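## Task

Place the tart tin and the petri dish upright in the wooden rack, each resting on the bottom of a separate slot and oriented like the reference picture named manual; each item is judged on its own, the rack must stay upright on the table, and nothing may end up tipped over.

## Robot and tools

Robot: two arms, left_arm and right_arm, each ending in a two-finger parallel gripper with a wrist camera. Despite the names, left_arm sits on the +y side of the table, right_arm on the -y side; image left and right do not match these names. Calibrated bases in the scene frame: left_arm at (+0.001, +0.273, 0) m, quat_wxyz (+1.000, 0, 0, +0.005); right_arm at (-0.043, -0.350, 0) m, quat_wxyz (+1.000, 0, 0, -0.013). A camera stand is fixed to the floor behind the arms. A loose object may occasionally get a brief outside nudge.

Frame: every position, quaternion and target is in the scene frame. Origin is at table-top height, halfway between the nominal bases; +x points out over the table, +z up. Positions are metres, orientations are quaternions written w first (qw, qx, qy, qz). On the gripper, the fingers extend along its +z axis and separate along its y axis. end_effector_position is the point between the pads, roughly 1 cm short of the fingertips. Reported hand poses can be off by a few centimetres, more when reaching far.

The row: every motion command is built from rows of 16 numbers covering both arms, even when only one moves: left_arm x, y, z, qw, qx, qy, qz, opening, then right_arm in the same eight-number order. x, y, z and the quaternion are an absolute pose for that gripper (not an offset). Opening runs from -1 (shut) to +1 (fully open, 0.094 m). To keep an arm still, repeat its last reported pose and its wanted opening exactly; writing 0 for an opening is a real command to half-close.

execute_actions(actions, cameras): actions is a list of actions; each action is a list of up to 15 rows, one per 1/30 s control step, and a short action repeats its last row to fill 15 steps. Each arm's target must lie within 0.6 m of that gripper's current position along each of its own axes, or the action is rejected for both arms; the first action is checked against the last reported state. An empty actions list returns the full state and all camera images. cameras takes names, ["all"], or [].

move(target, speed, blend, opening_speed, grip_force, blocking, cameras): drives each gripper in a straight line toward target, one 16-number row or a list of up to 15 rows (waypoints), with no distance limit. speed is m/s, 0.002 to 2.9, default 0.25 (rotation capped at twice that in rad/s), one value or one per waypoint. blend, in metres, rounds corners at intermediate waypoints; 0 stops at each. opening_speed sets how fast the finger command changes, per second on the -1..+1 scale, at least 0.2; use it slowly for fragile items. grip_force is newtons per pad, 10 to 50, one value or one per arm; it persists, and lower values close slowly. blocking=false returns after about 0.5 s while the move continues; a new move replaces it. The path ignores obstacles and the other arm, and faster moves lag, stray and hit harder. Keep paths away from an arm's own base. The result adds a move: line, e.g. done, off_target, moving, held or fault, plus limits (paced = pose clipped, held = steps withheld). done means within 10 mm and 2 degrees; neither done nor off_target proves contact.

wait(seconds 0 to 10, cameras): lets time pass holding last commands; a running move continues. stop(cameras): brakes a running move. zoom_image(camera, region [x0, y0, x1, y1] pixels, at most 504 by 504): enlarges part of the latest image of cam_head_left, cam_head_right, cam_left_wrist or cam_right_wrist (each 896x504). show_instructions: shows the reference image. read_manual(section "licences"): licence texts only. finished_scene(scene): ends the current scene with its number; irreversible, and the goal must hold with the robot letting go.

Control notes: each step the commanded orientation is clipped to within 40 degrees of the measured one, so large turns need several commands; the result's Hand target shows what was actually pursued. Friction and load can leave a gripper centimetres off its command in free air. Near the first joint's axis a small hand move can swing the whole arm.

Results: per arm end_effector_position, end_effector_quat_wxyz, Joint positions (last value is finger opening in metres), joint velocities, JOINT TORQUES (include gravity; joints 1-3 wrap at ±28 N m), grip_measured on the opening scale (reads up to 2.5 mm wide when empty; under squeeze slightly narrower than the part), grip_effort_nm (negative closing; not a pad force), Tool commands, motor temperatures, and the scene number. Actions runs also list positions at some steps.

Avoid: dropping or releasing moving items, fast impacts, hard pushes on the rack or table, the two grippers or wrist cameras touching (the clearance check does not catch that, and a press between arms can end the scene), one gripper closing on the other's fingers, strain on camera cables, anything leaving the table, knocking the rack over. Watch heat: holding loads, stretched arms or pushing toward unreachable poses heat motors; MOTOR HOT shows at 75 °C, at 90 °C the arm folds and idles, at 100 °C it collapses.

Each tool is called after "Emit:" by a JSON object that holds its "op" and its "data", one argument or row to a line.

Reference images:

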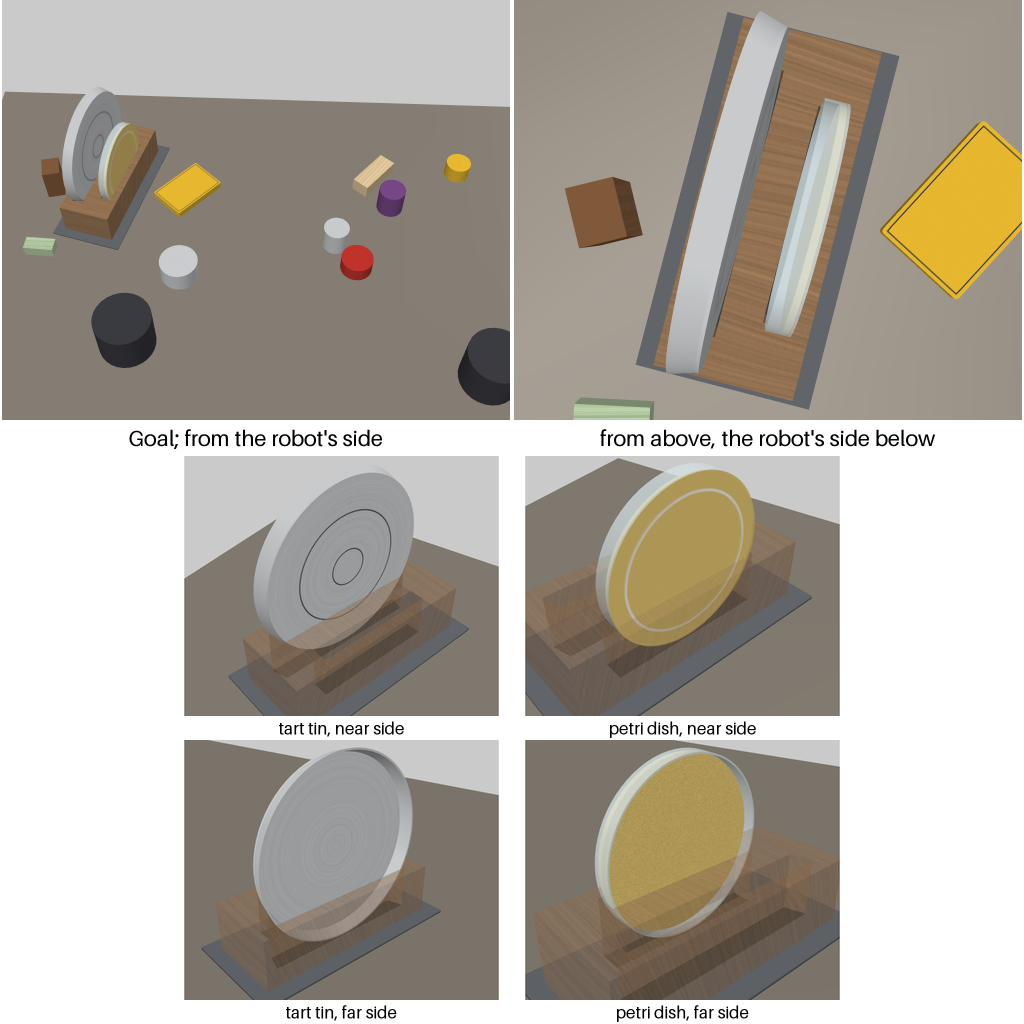

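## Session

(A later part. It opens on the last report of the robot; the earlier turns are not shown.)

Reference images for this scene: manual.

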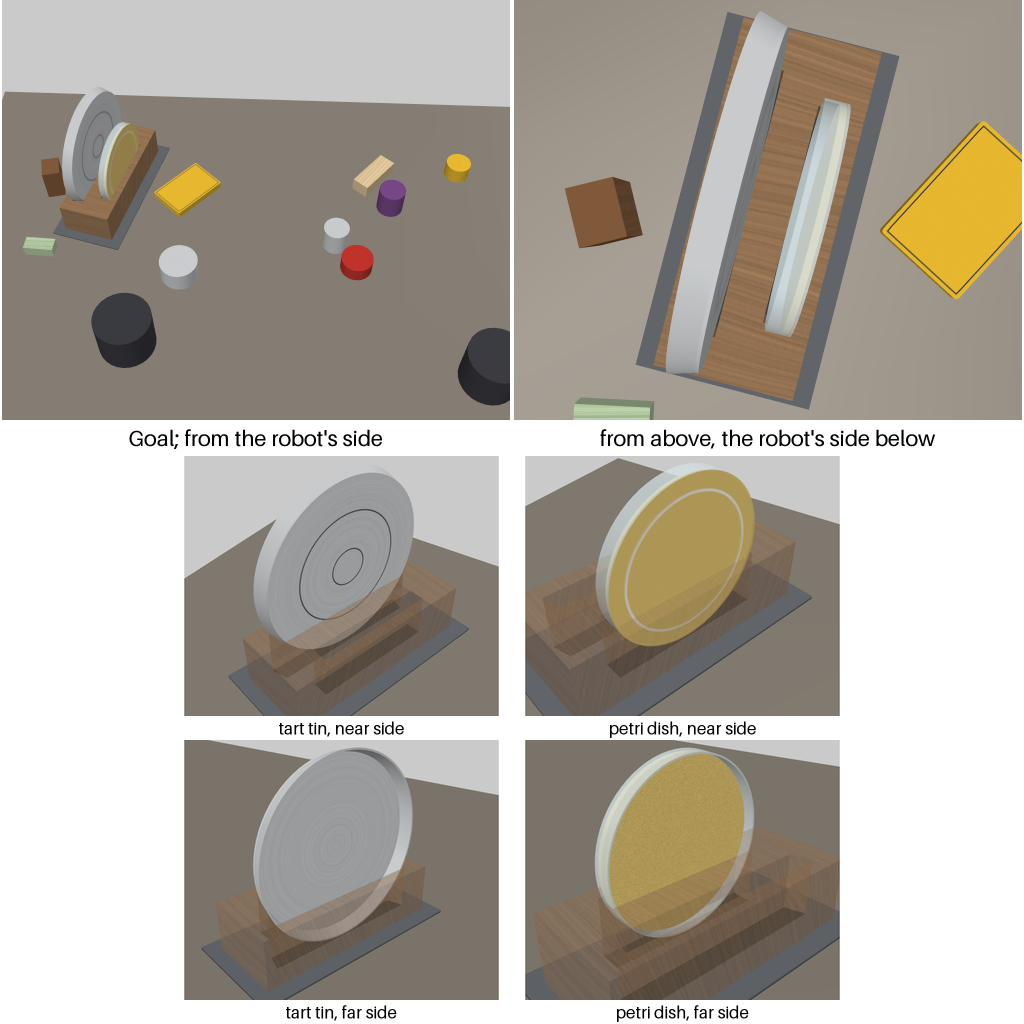

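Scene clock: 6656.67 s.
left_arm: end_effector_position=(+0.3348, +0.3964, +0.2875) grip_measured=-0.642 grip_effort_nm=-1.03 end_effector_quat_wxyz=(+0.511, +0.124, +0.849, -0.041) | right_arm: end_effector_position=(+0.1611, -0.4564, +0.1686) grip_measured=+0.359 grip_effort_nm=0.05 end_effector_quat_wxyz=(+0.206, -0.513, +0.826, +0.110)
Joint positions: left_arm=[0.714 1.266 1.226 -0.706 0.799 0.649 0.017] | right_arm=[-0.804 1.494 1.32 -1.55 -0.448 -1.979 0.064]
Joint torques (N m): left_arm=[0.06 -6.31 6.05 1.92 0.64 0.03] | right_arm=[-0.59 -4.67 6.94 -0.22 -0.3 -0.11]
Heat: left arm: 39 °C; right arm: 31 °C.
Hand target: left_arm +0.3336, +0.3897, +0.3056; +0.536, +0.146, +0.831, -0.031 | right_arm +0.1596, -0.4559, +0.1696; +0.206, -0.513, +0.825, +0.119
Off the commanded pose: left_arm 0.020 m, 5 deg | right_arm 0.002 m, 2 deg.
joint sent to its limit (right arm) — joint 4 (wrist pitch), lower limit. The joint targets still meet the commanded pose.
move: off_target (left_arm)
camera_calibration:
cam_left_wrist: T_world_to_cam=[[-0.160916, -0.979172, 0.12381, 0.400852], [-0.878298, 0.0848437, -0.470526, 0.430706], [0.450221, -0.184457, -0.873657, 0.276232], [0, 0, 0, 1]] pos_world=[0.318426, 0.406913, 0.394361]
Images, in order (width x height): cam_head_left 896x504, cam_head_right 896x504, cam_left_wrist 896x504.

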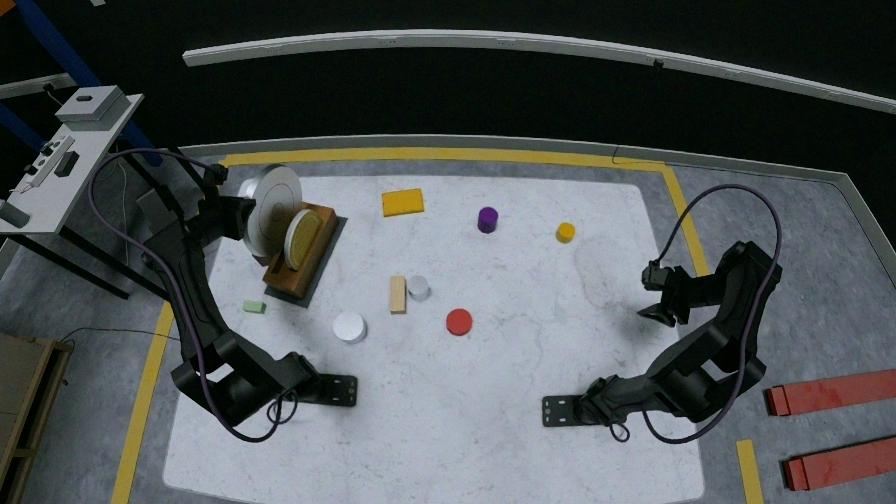

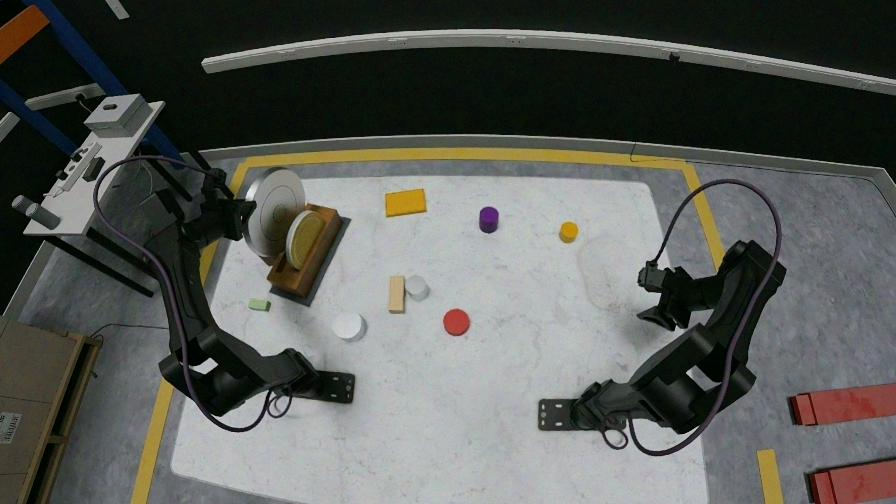

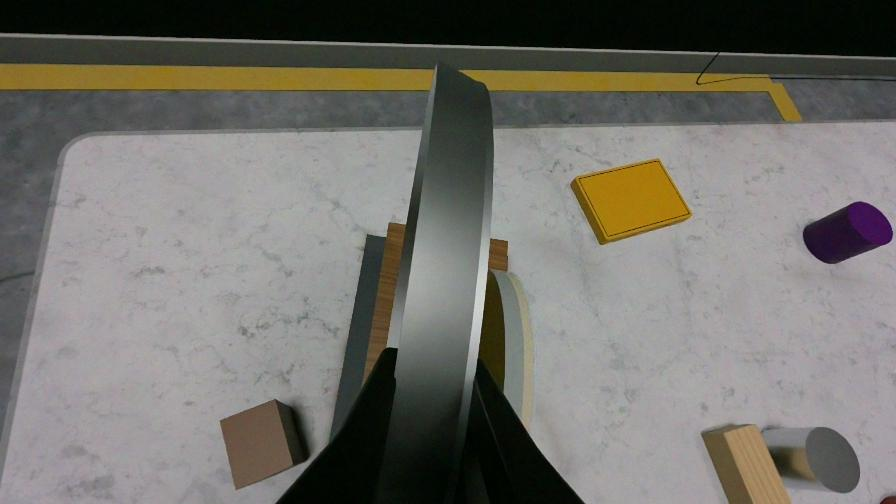

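Emit:
{"op": "move", "data": {
  "target": [0.330,0.397,0.296,0.5374,0.1451,0.8302,-0.0309,-0.75,0.1595,-0.456,0.17,0.2051,-0.5142,0.8228,0.1282,0.36],
  "speed": 0.04,
  "cameras": ["cam_head_left","cam_head_right","cam_left_wrist"]
}}

Emit:
{"op": "zoom_image", "data": {
  "camera": "cam_head_left",
  "region": [230, 180, 330, 300]
}}

Emit:
{"op": "zoom_image", "data": {
  "camera": "cam_left_wrist",
  "region": [340, 180, 560, 400]
}}

Scene clock: 6720.07 s.
left_arm: end_effector_position=(+0.3327, +0.4005, +0.2835) grip_measured=-0.642 grip_effort_nm=-1.03 end_effector_quat_wxyz=(+0.519, +0.128, +0.844, -0.043) | right_arm: end_effector_position=(+0.1611, -0.4564, +0.1686) grip_measured=+0.359 grip_effort_nm=0.06 end_effector_quat_wxyz=(+0.206, -0.513, +0.826, +0.110)
Joint positions: left_arm=[0.74 1.266 1.199 -0.681 0.833 0.671 0.017] | right_arm=[-0.804 1.494 1.32 -1.55 -0.448 -1.979 0.064]
Joint torques (N m): left_arm=[0.66 -5.96 5.71 1.77 0.54 0.13] | right_arm=[-0.58 -4.62 6.94 -0.22 -0.29 -0.11]
Heat: left arm: 38 °C; right arm: 31 °C.
Hand target: left_arm +0.3300, +0.3970, +0.2958; +0.537, +0.145, +0.831, -0.031 | right_arm +0.1596, -0.4559, +0.1696; +0.206, -0.513, +0.825, +0.119
Off the commanded pose: left_arm 0.013 m, 4 deg | right_arm 0.002 m, 2 deg.
joint sent to its limit (right arm) — joint 4 (wrist pitch), lower limit. The joint targets still meet the commanded pose.
move: off_target (left_arm)
camera_calibration:
cam_left_wrist: T_world_to_cam=[[-0.171873, -0.977707, 0.120616, 0.40905], [-0.868473, 0.092589, -0.487014, 0.425025], [0.464989, -0.188456, -0.865025, 0.268752], [0, 0, 0, 1]] pos_world=[0.31446, 0.411226, 0.390133]
Images, in order (width x height): cam_head_left 896x504, cam_head_right 896x504, cam_left_wrist 896x504.

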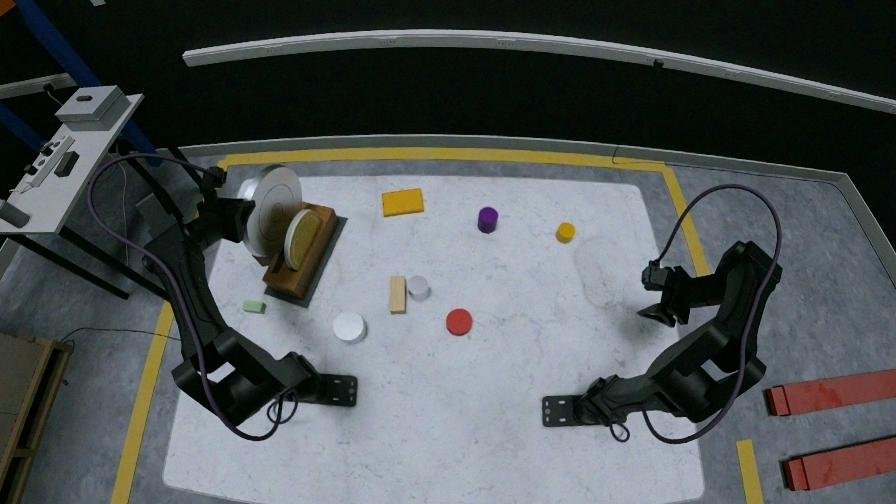

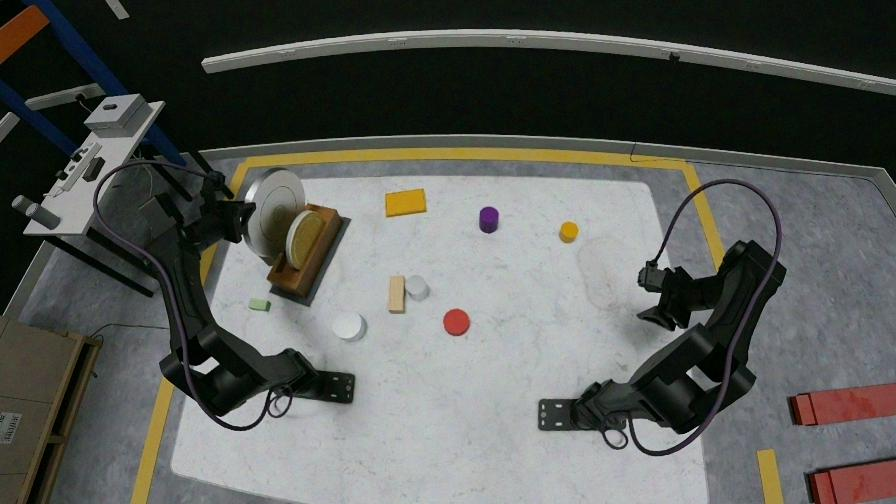

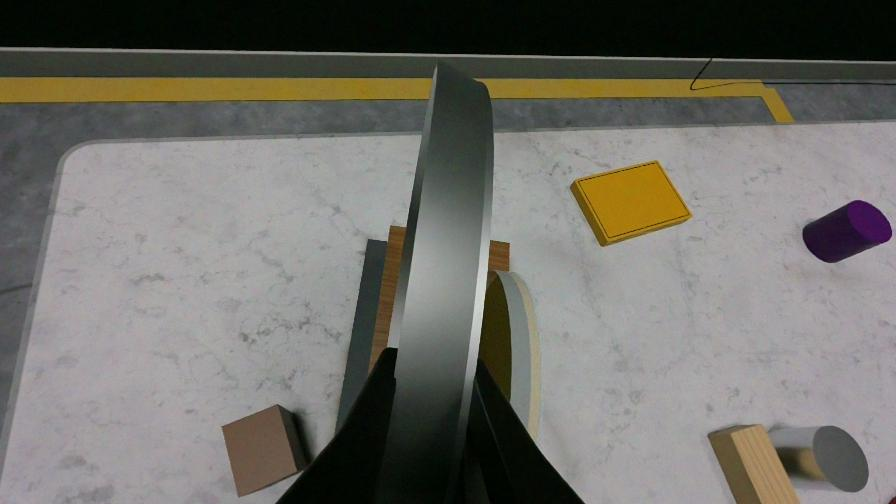

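Scaled by 4.200 from the camera's 896x504 image, which has a finer 1280x720 frame.

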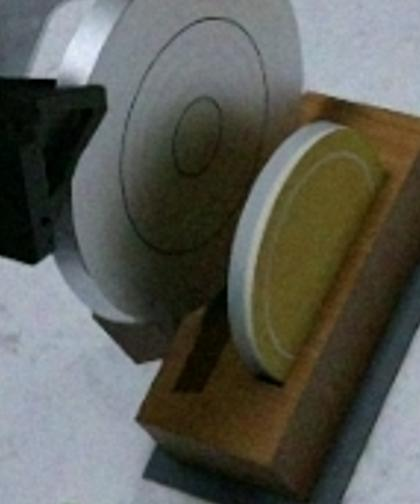

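Scaled by 2.291 from the camera's 896x504 image, which has a finer 1280x720 frame.

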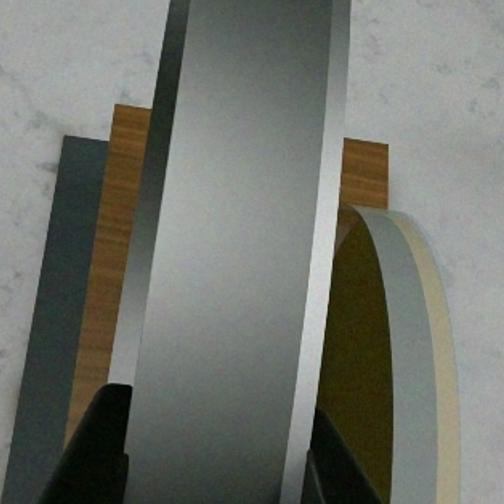

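Emit:
{"op": "move", "data": {
  "target": [0.331,0.401,0.276,0.5374,0.1451,0.8302,-0.0309,-0.75,0.1595,-0.456,0.17,0.2051,-0.5142,0.8228,0.1282,0.36],
  "speed": 0.04,
  "cameras": ["cam_head_left","cam_head_right","cam_left_wrist"]
}}

Emit:
{"op": "zoom_image", "data": {
  "camera": "cam_head_left",
  "region": [230, 180, 330, 300]
}}

Emit:
{"op": "zoom_image", "data": {
  "camera": "cam_head_right",
  "region": [230, 180, 330, 300]
}}

Emit:
{"op": "zoom_image", "data": {
  "camera": "cam_left_wrist",
  "region": [340, 180, 560, 400]
}}

Scene clock: 6784.80 s.
left_arm: end_effector_position=(+0.3349, +0.4004, +0.2800) grip_measured=-0.642 grip_effort_nm=-1.03 end_effector_quat_wxyz=(+0.541, +0.145, +0.828, -0.036) | right_arm: end_effector_position=(+0.1611, -0.4564, +0.1686) grip_measured=+0.359 grip_effort_nm=0.05 end_effector_quat_wxyz=(+0.206, -0.513, +0.826, +0.110)
Joint positions: left_arm=[0.75 1.25 1.131 -0.578 0.873 0.677 0.017] | right_arm=[-0.804 1.494 1.32 -1.55 -0.448 -1.979 0.064]
Joint torques (N m): left_arm=[0.66 -4.27 4.83 1.53 0.21 0.14] | right_arm=[-0.59 -4.67 6.94 -0.23 -0.28 -0.11]
Heat: left arm: 37 °C; right arm: 31 °C.
Hand target: left_arm +0.3311, +0.4010, +0.2760; +0.537, +0.145, +0.830, -0.031 | right_arm +0.1596, -0.4559, +0.1696; +0.206, -0.513, +0.825, +0.119
Off the commanded pose: left_arm 0.006 m, 1 deg | right_arm 0.002 m, 2 deg.
joint sent to its limit (right arm) — joint 4 (wrist pitch), lower limit. The joint targets still meet the commanded pose.
move: done
camera_calibration:
cam_left_wrist: T_world_to_cam=[[-0.200386, -0.975642, 0.0892632, 0.427305], [-0.837288, 0.123232, -0.532694, 0.415304], [0.508718, -0.181483, -0.841587, 0.240587], [0, 0, 0, 1]] pos_world=[0.310964, 0.409381, 0.385562]
Images, in order (width x height): cam_head_left 896x504, cam_head_right 896x504, cam_left_wrist 896x504.

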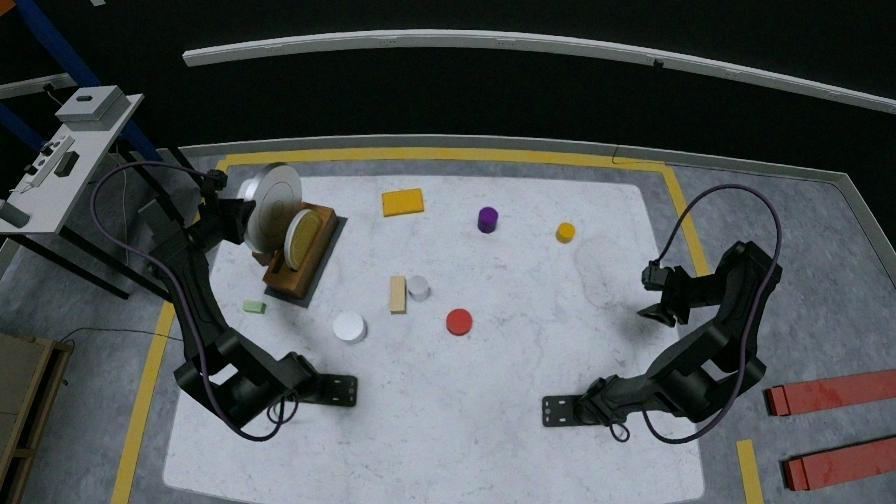

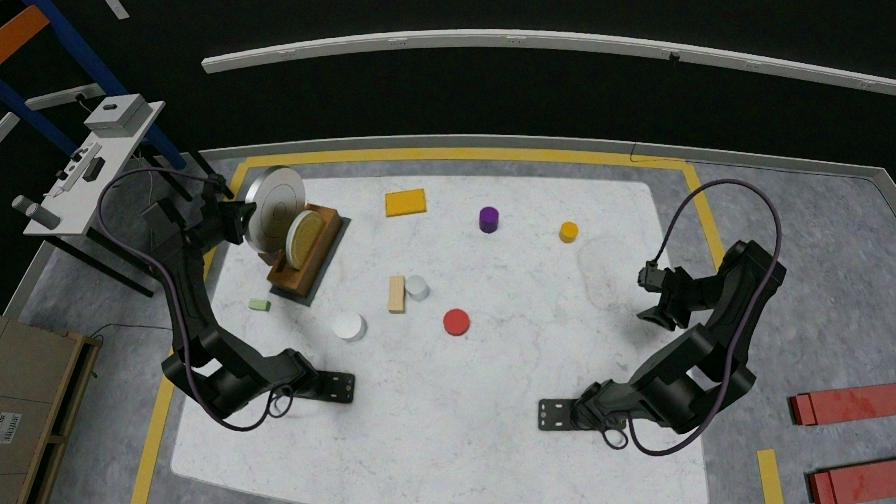

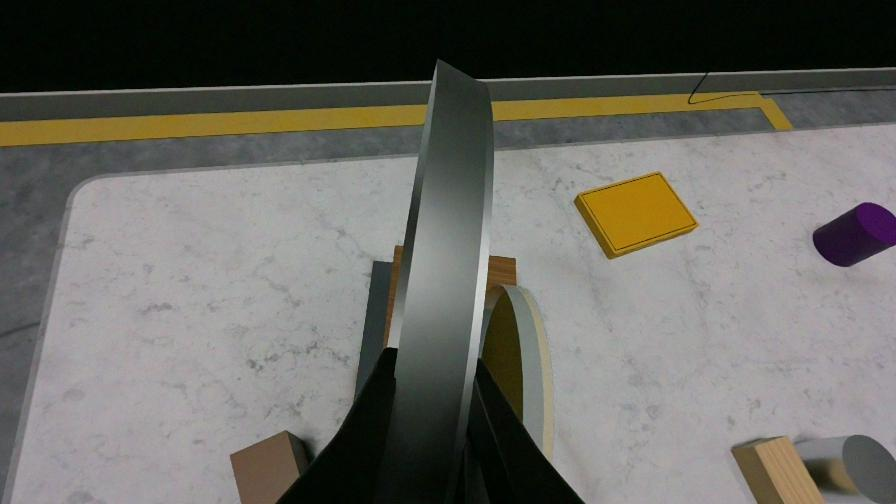

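Scaled by 4.200 from the camera's 896x504 image, which has a finer 1280x720 frame.

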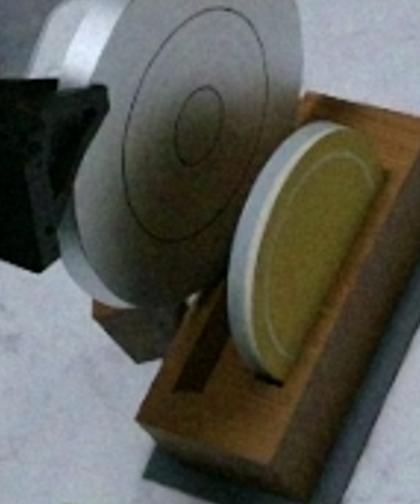

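Scaled by 4.200 from the camera's 896x504 image, which has a finer 1280x720 frame.

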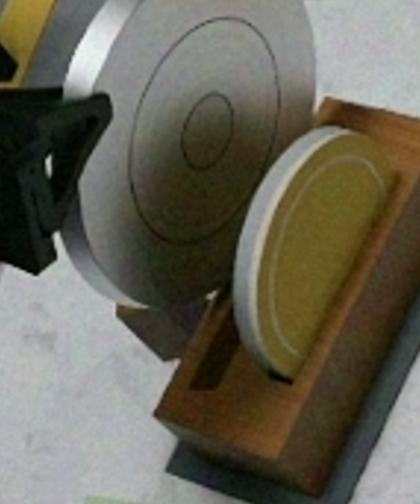

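Scaled by 2.291 from the camera's 896x504 image, which has a finer 1280x720 frame.

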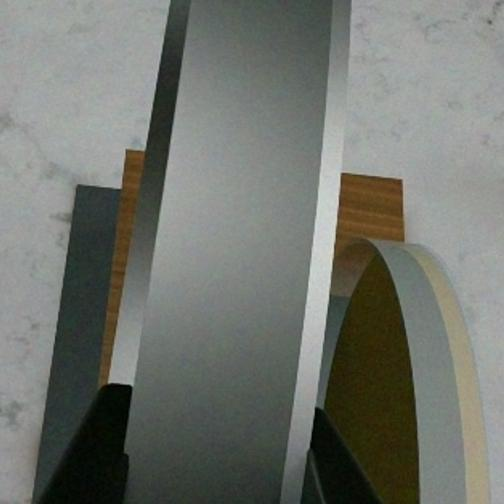

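Emit:
{"op": "move", "data": {
  "target": [
    [0.331,0.401,0.315,0.5374,0.1451,0.8302,-0.0309,-0.75,0.1595,-0.456,0.17,0.2051,-0.5142,0.8228,0.1282,0.36],
    [0.332,0.4045,0.308,0.5374,0.1451,0.8302,-0.0309,-0.75,0.1595,-0.456,0.17,0.2051,-0.5142,0.8228,0.1282,0.36]
  ],
  "speed": 0.05,
  "cameras": ["cam_head_left","cam_left_wrist"]
}}

Emit:
{"op": "zoom_image", "data": {
  "camera": "cam_head_left",
  "region": [230, 180, 330, 300]
}}

Emit:
{"op": "zoom_image", "data": {
  "camera": "cam_left_wrist",
  "region": [340, 180, 560, 400]
}}

Scene clock: 6825.63 s.
left_arm: end_effector_position=(+0.3283, +0.4019, +0.2970) grip_measured=-0.642 grip_effort_nm=-1.03 end_effector_quat_wxyz=(+0.521, +0.130, +0.843, -0.041) | right_arm: end_effector_position=(+0.1611, -0.4564, +0.1686) grip_measured=+0.359 grip_effort_nm=0.05 end_effector_quat_wxyz=(+0.206, -0.513, +0.826, +0.110)
Joint positions: left_arm=[0.758 1.269 1.254 -0.742 0.848 0.69 0.017] | right_arm=[-0.804 1.494 1.32 -1.55 -0.448 -1.979 0.064]
Joint torques (N m): left_arm=[0.69 -3.15 7.28 1.87 0.55 0.11] | right_arm=[-0.61 -4.66 6.9 -0.22 -0.28 -0.12]
Heat: left arm: 37 °C; right arm: 31 °C.
Hand target: left_arm +0.3315, +0.4043, +0.3079; +0.537, +0.145, +0.830, -0.031 | right_arm +0.1596, -0.4559, +0.1696; +0.206, -0.513, +0.825, +0.119
Off the commanded pose: left_arm 0.012 m, 3 deg | right_arm 0.002 m, 2 deg.
joint sent to its limit (right arm) — joint 4 (wrist pitch), lower limit. The joint targets still meet the commanded pose.
move: off_target (left_arm)
camera_calibration:
cam_left_wrist: T_world_to_cam=[[-0.174531, -0.977757, 0.11632, 0.410231], [-0.86581, 0.0961301, -0.491051, 0.426522], [0.468947, -0.186414, -0.86333, 0.280081], [0, 0, 0, 1]] pos_world=[0.309543, 0.412316, 0.403528]
Images, in order (width x height): cam_head_left 896x504, cam_left_wrist 896x504.

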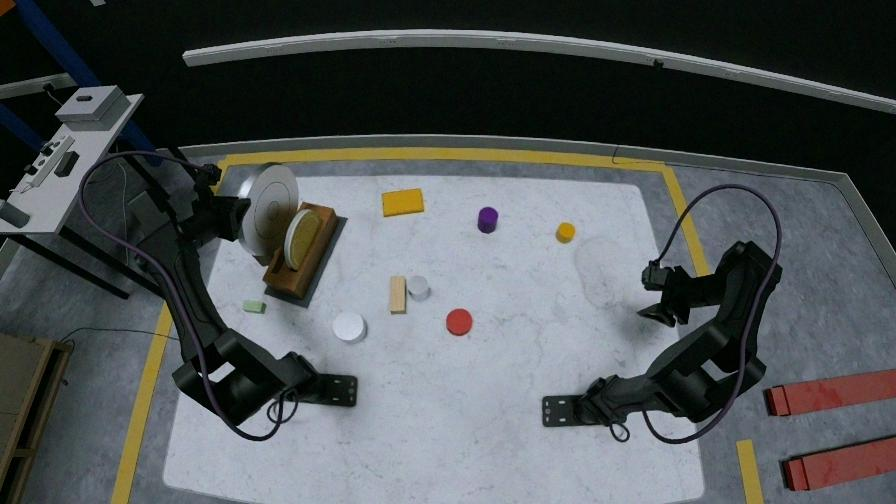

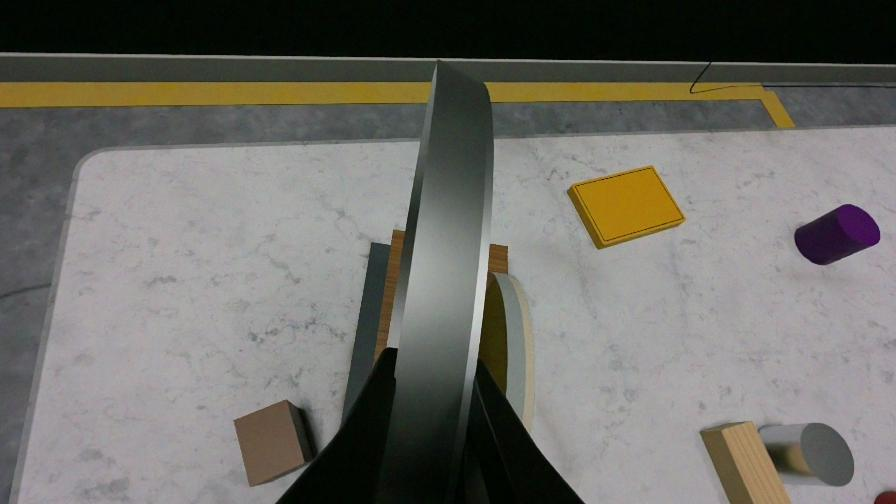

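Scaled by 4.200 from the camera's 896x504 image, which has a finer 1280x720 frame.

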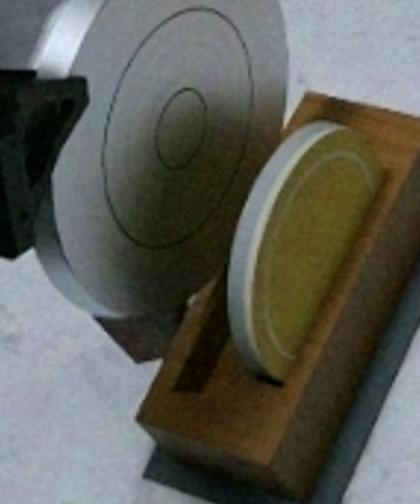

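Scaled by 2.291 from the camera's 896x504 image, which has a finer 1280x720 frame.

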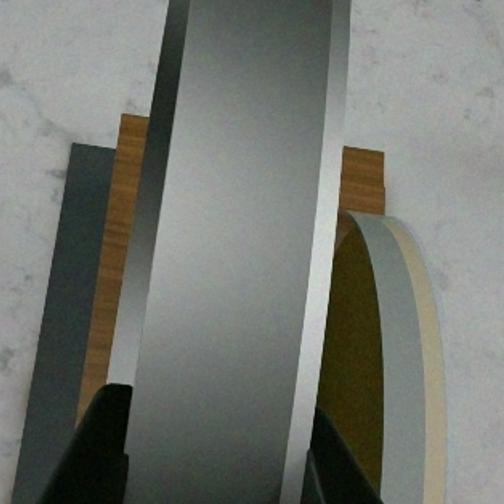

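Emit:
{"op": "zoom_image", "data": {
  "camera": "cam_head_left",
  "region": [235, 160, 305, 260]
}}

Scaled by 5.040 from the camera's 896x504 image, which has a finer 1280x720 frame.

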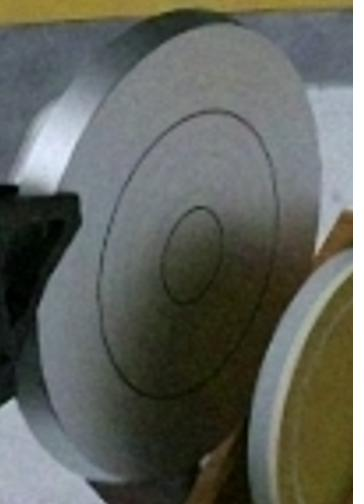

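Emit:
{"op": "move", "data": {
  "target": [0.330,0.4025,0.268,0.5374,0.1451,0.8302,-0.0309,-0.75,0.1595,-0.456,0.17,0.2051,-0.5142,0.8228,0.1282,0.36],
  "speed": 0.04,
  "cameras": ["cam_head_left","cam_head_right","cam_left_wrist"]
}}

Emit:
{"op": "zoom_image", "data": {
  "camera": "cam_head_left",
  "region": [235, 160, 335, 300]
}}

Emit:
{"op": "zoom_image", "data": {
  "camera": "cam_left_wrist",
  "region": [340, 180, 560, 400]
}}

Scene clock: 6994.67 s.
left_arm: end_effector_position=(+0.3359, +0.4063, +0.2754) grip_measured=-0.643 grip_effort_nm=-1.03 end_effector_quat_wxyz=(+0.545, +0.152, +0.824, -0.020) | right_arm: end_effector_position=(+0.1611, -0.4564, +0.1686) grip_measured=+0.359 grip_effort_nm=0.05 end_effector_quat_wxyz=(+0.206, -0.513, +0.826, +0.110)
Joint positions: left_arm=[0.759 1.25 1.102 -0.528 0.869 0.696 0.017] | right_arm=[-0.804 1.494 1.32 -1.55 -0.448 -1.979 0.064]
Joint torques (N m): left_arm=[0.47 -4.34 4.85 1.36 0.3 0.02] | right_arm=[-0.57 -4.64 6.95 -0.23 -0.29 -0.11]
Heat: left arm: 38 °C; right arm: 31 °C.
Hand target: left_arm +0.3303, +0.4025, +0.2682; +0.538, +0.145, +0.830, -0.031 | right_arm +0.1596, -0.4559, +0.1696; +0.206, -0.513, +0.825, +0.119
Off the commanded pose: left_arm 0.010 m, 2 deg | right_arm 0.002 m, 2 deg.
joint sent to its limit (right arm) — joint 4 (wrist pitch), lower limit. The joint targets still meet the commanded pose.
move: done
camera_calibration:
cam_left_wrist: T_world_to_cam=[[-0.197177, -0.978883, 0.0539428, 0.443552], [-0.828694, 0.13702, -0.542671, 0.407252], [0.52382, -0.151704, -0.838212, 0.219258], [0, 0, 0, 1]] pos_world=[0.310094, 0.411646, 0.380862]
Images, in order (width x height): cam_head_left 896x504, cam_head_right 896x504, cam_left_wrist 896x504.

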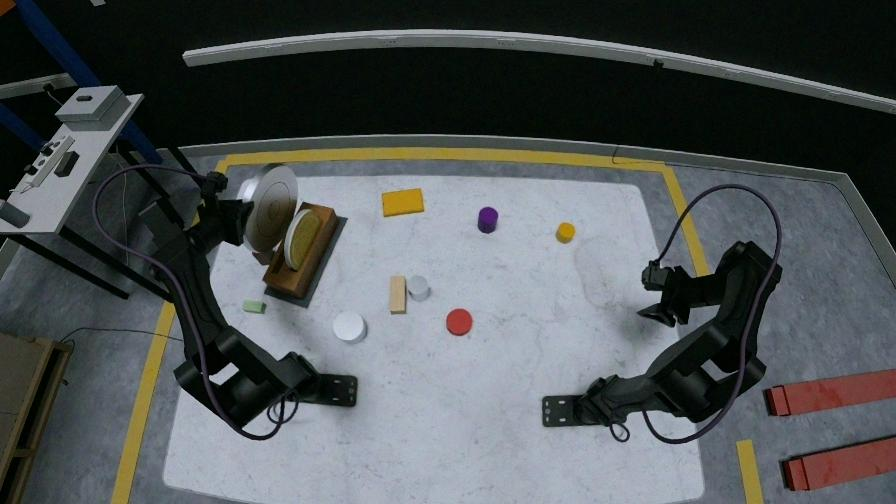

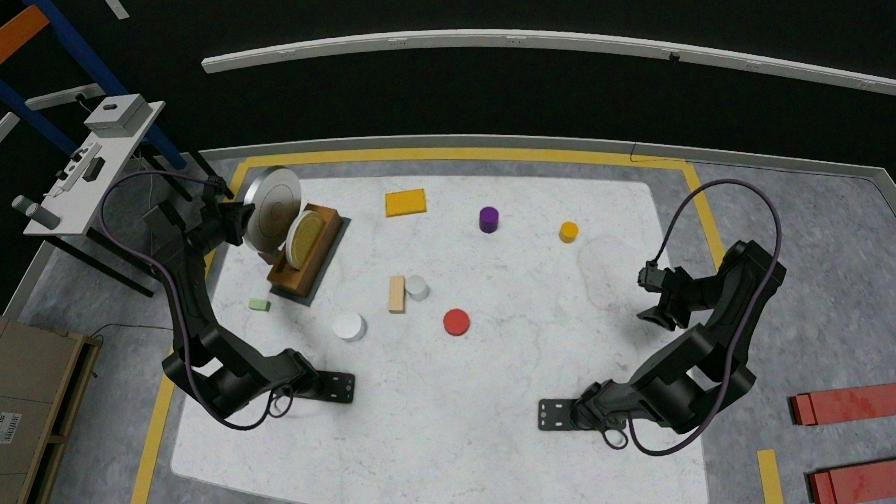

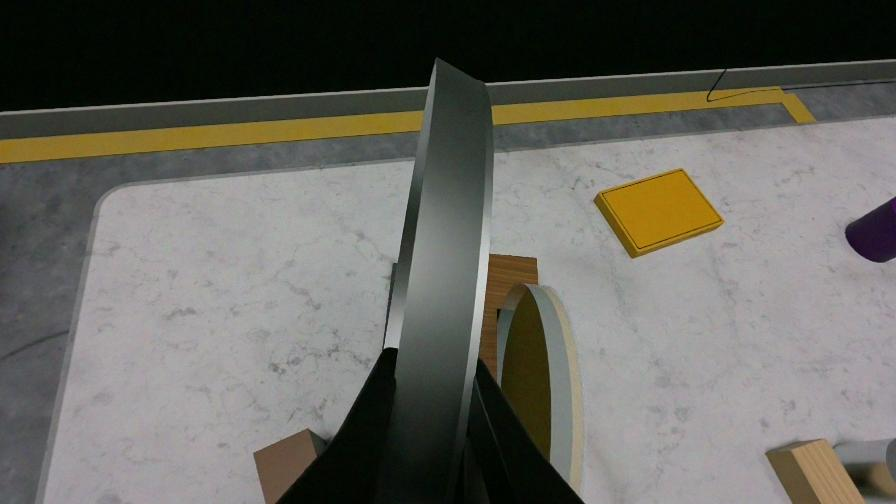

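Scaled by 3.600 from the camera's 896x504 image, which has a finer 1280x720 frame.

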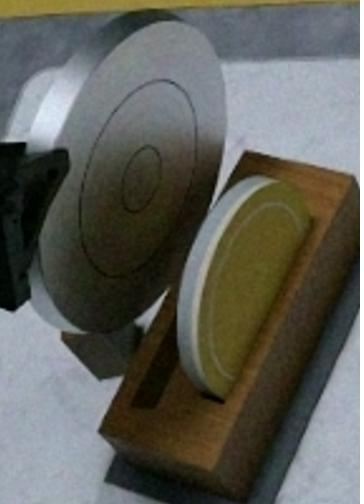

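Scaled by 2.291 from the camera's 896x504 image, which has a finer 1280x720 frame.

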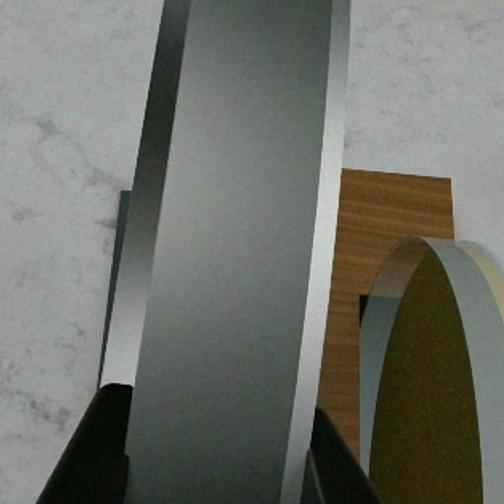

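Emit:
{"op": "move", "data": {
  "target": [
    [0.330,0.400,0.32,0.5374,0.1451,0.8302,-0.0309,-0.75,0.1595,-0.456,0.17,0.2051,-0.5142,0.8228,0.1282,0.36],
    [0.321,0.387,0.316,0.5381,0.1544,0.8285,-0.0162,-0.75,0.1595,-0.456,0.17,0.2051,-0.5142,0.8228,0.1282,0.36]
  ],
  "speed": 0.05,
  "cameras": ["cam_head_left","cam_head_right","cam_left_wrist"]
}}

Emit:
{"op": "zoom_image", "data": {
  "camera": "cam_head_left",
  "region": [230, 160, 310, 260]
}}

Emit:
{"op": "zoom_image", "data": {
  "camera": "cam_head_left",
  "region": [235, 160, 335, 300]
}}

Scene clock: 7083.03 s.
left_arm: end_effector_position=(+0.3213, +0.3930, +0.3019) grip_measured=-0.644 grip_effort_nm=-1.03 end_effector_quat_wxyz=(+0.519, +0.137, +0.843, -0.028) | right_arm: end_effector_position=(+0.1611, -0.4564, +0.1686) grip_measured=+0.359 grip_effort_nm=0.05 end_effector_quat_wxyz=(+0.206, -0.513, +0.826, +0.110)
Joint positions: left_arm=[0.743 1.221 1.243 -0.761 0.822 0.696 0.017] | right_arm=[-0.804 1.494 1.32 -1.55 -0.448 -1.979 0.064]
Joint torques (N m): left_arm=[-0.5 -5.44 5.96 1.86 0.46 0] | right_arm=[-0.65 -4.66 6.97 -0.22 -0.29 -0.12]
Heat: left arm: 35 °C; right arm: 31 °C.
Hand target: left_arm +0.3207, +0.3869, +0.3158; +0.538, +0.155, +0.829, -0.016 | right_arm +0.1596, -0.4559, +0.1696; +0.206, -0.513, +0.825, +0.119
Off the commanded pose: left_arm 0.015 m, 4 deg | right_arm 0.002 m, 2 deg.
joint sent to its limit (right arm) — joint 4 (wrist pitch), lower limit. The joint targets still meet the commanded pose.
move: off_target (left_arm)
camera_calibration:
cam_left_wrist: T_world_to_cam=[[-0.172976, -0.9811, 0.0867257, 0.409496], [-0.865481, 0.109378, -0.488855, 0.417803], [0.47013, -0.15962, -0.868043, 0.276512], [0, 0, 0, 1]] pos_world=[0.302437, 0.400195, 0.408756]
Images, in order (width x height): cam_head_left 896x504, cam_head_right 896x504, cam_left_wrist 896x504.

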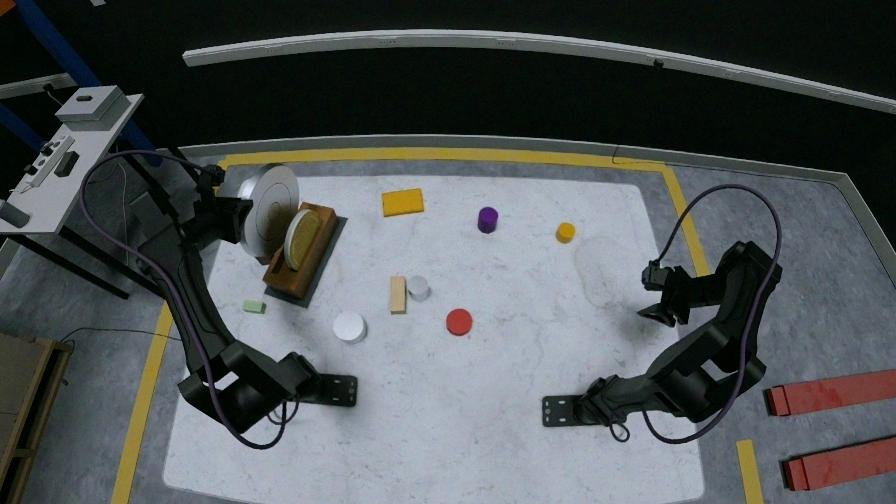

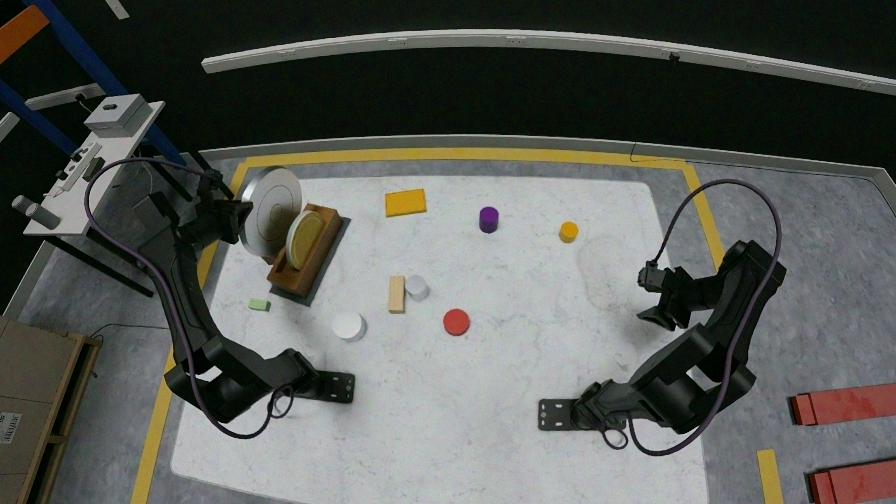

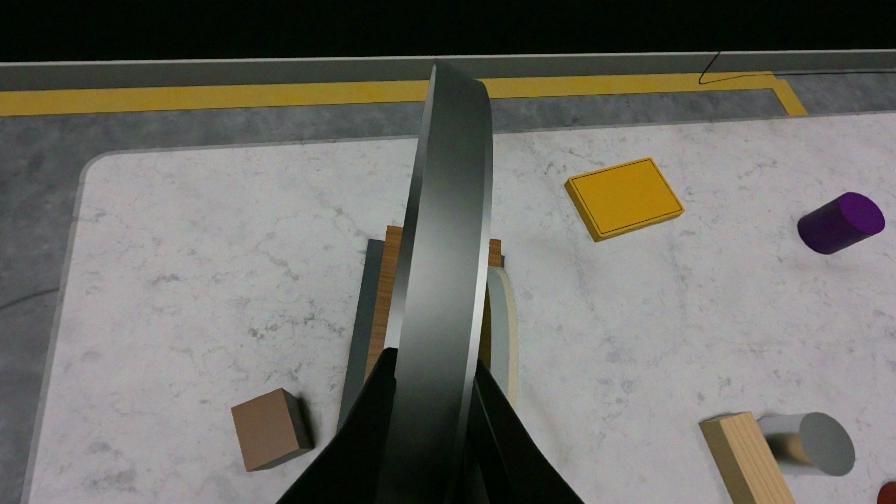

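Scaled by 5.040 from the camera's 896x504 image, which has a finer 1280x720 frame.

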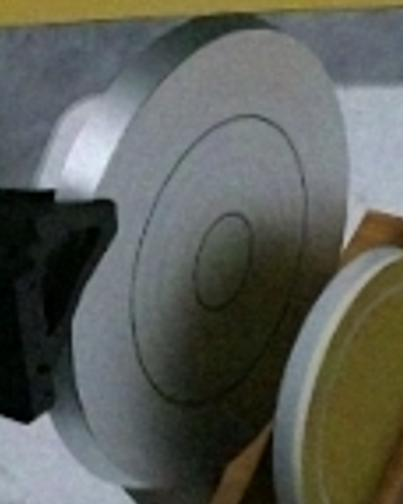

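Scaled by 3.600 from the camera's 896x504 image, which has a finer 1280x720 frame.

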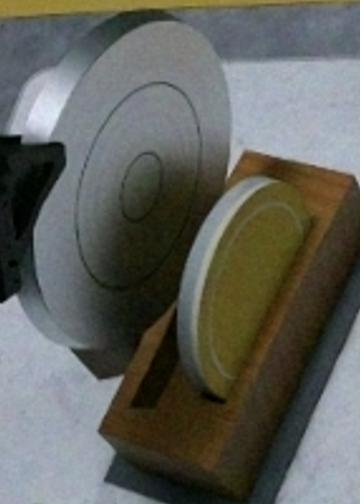

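Emit:
{"op": "zoom_image", "data": {
  "camera": "cam_head_left",
  "region": [248, 215, 308, 290]
}}

Emit:
{"op": "zoom_image", "data": {
  "camera": "cam_head_right",
  "region": [248, 215, 308, 290]
}}

Scaled by 6.720 from the camera's 896x504 image, which has a finer 1280x720 frame.

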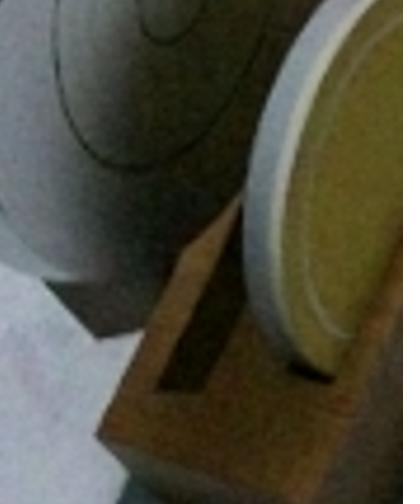

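Scaled by 6.720 from the camera's 896x504 image, which has a finer 1280x720 frame.

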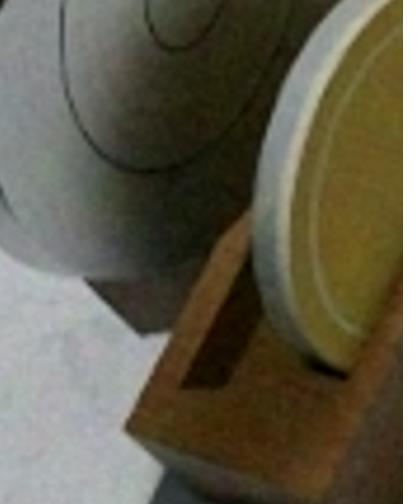

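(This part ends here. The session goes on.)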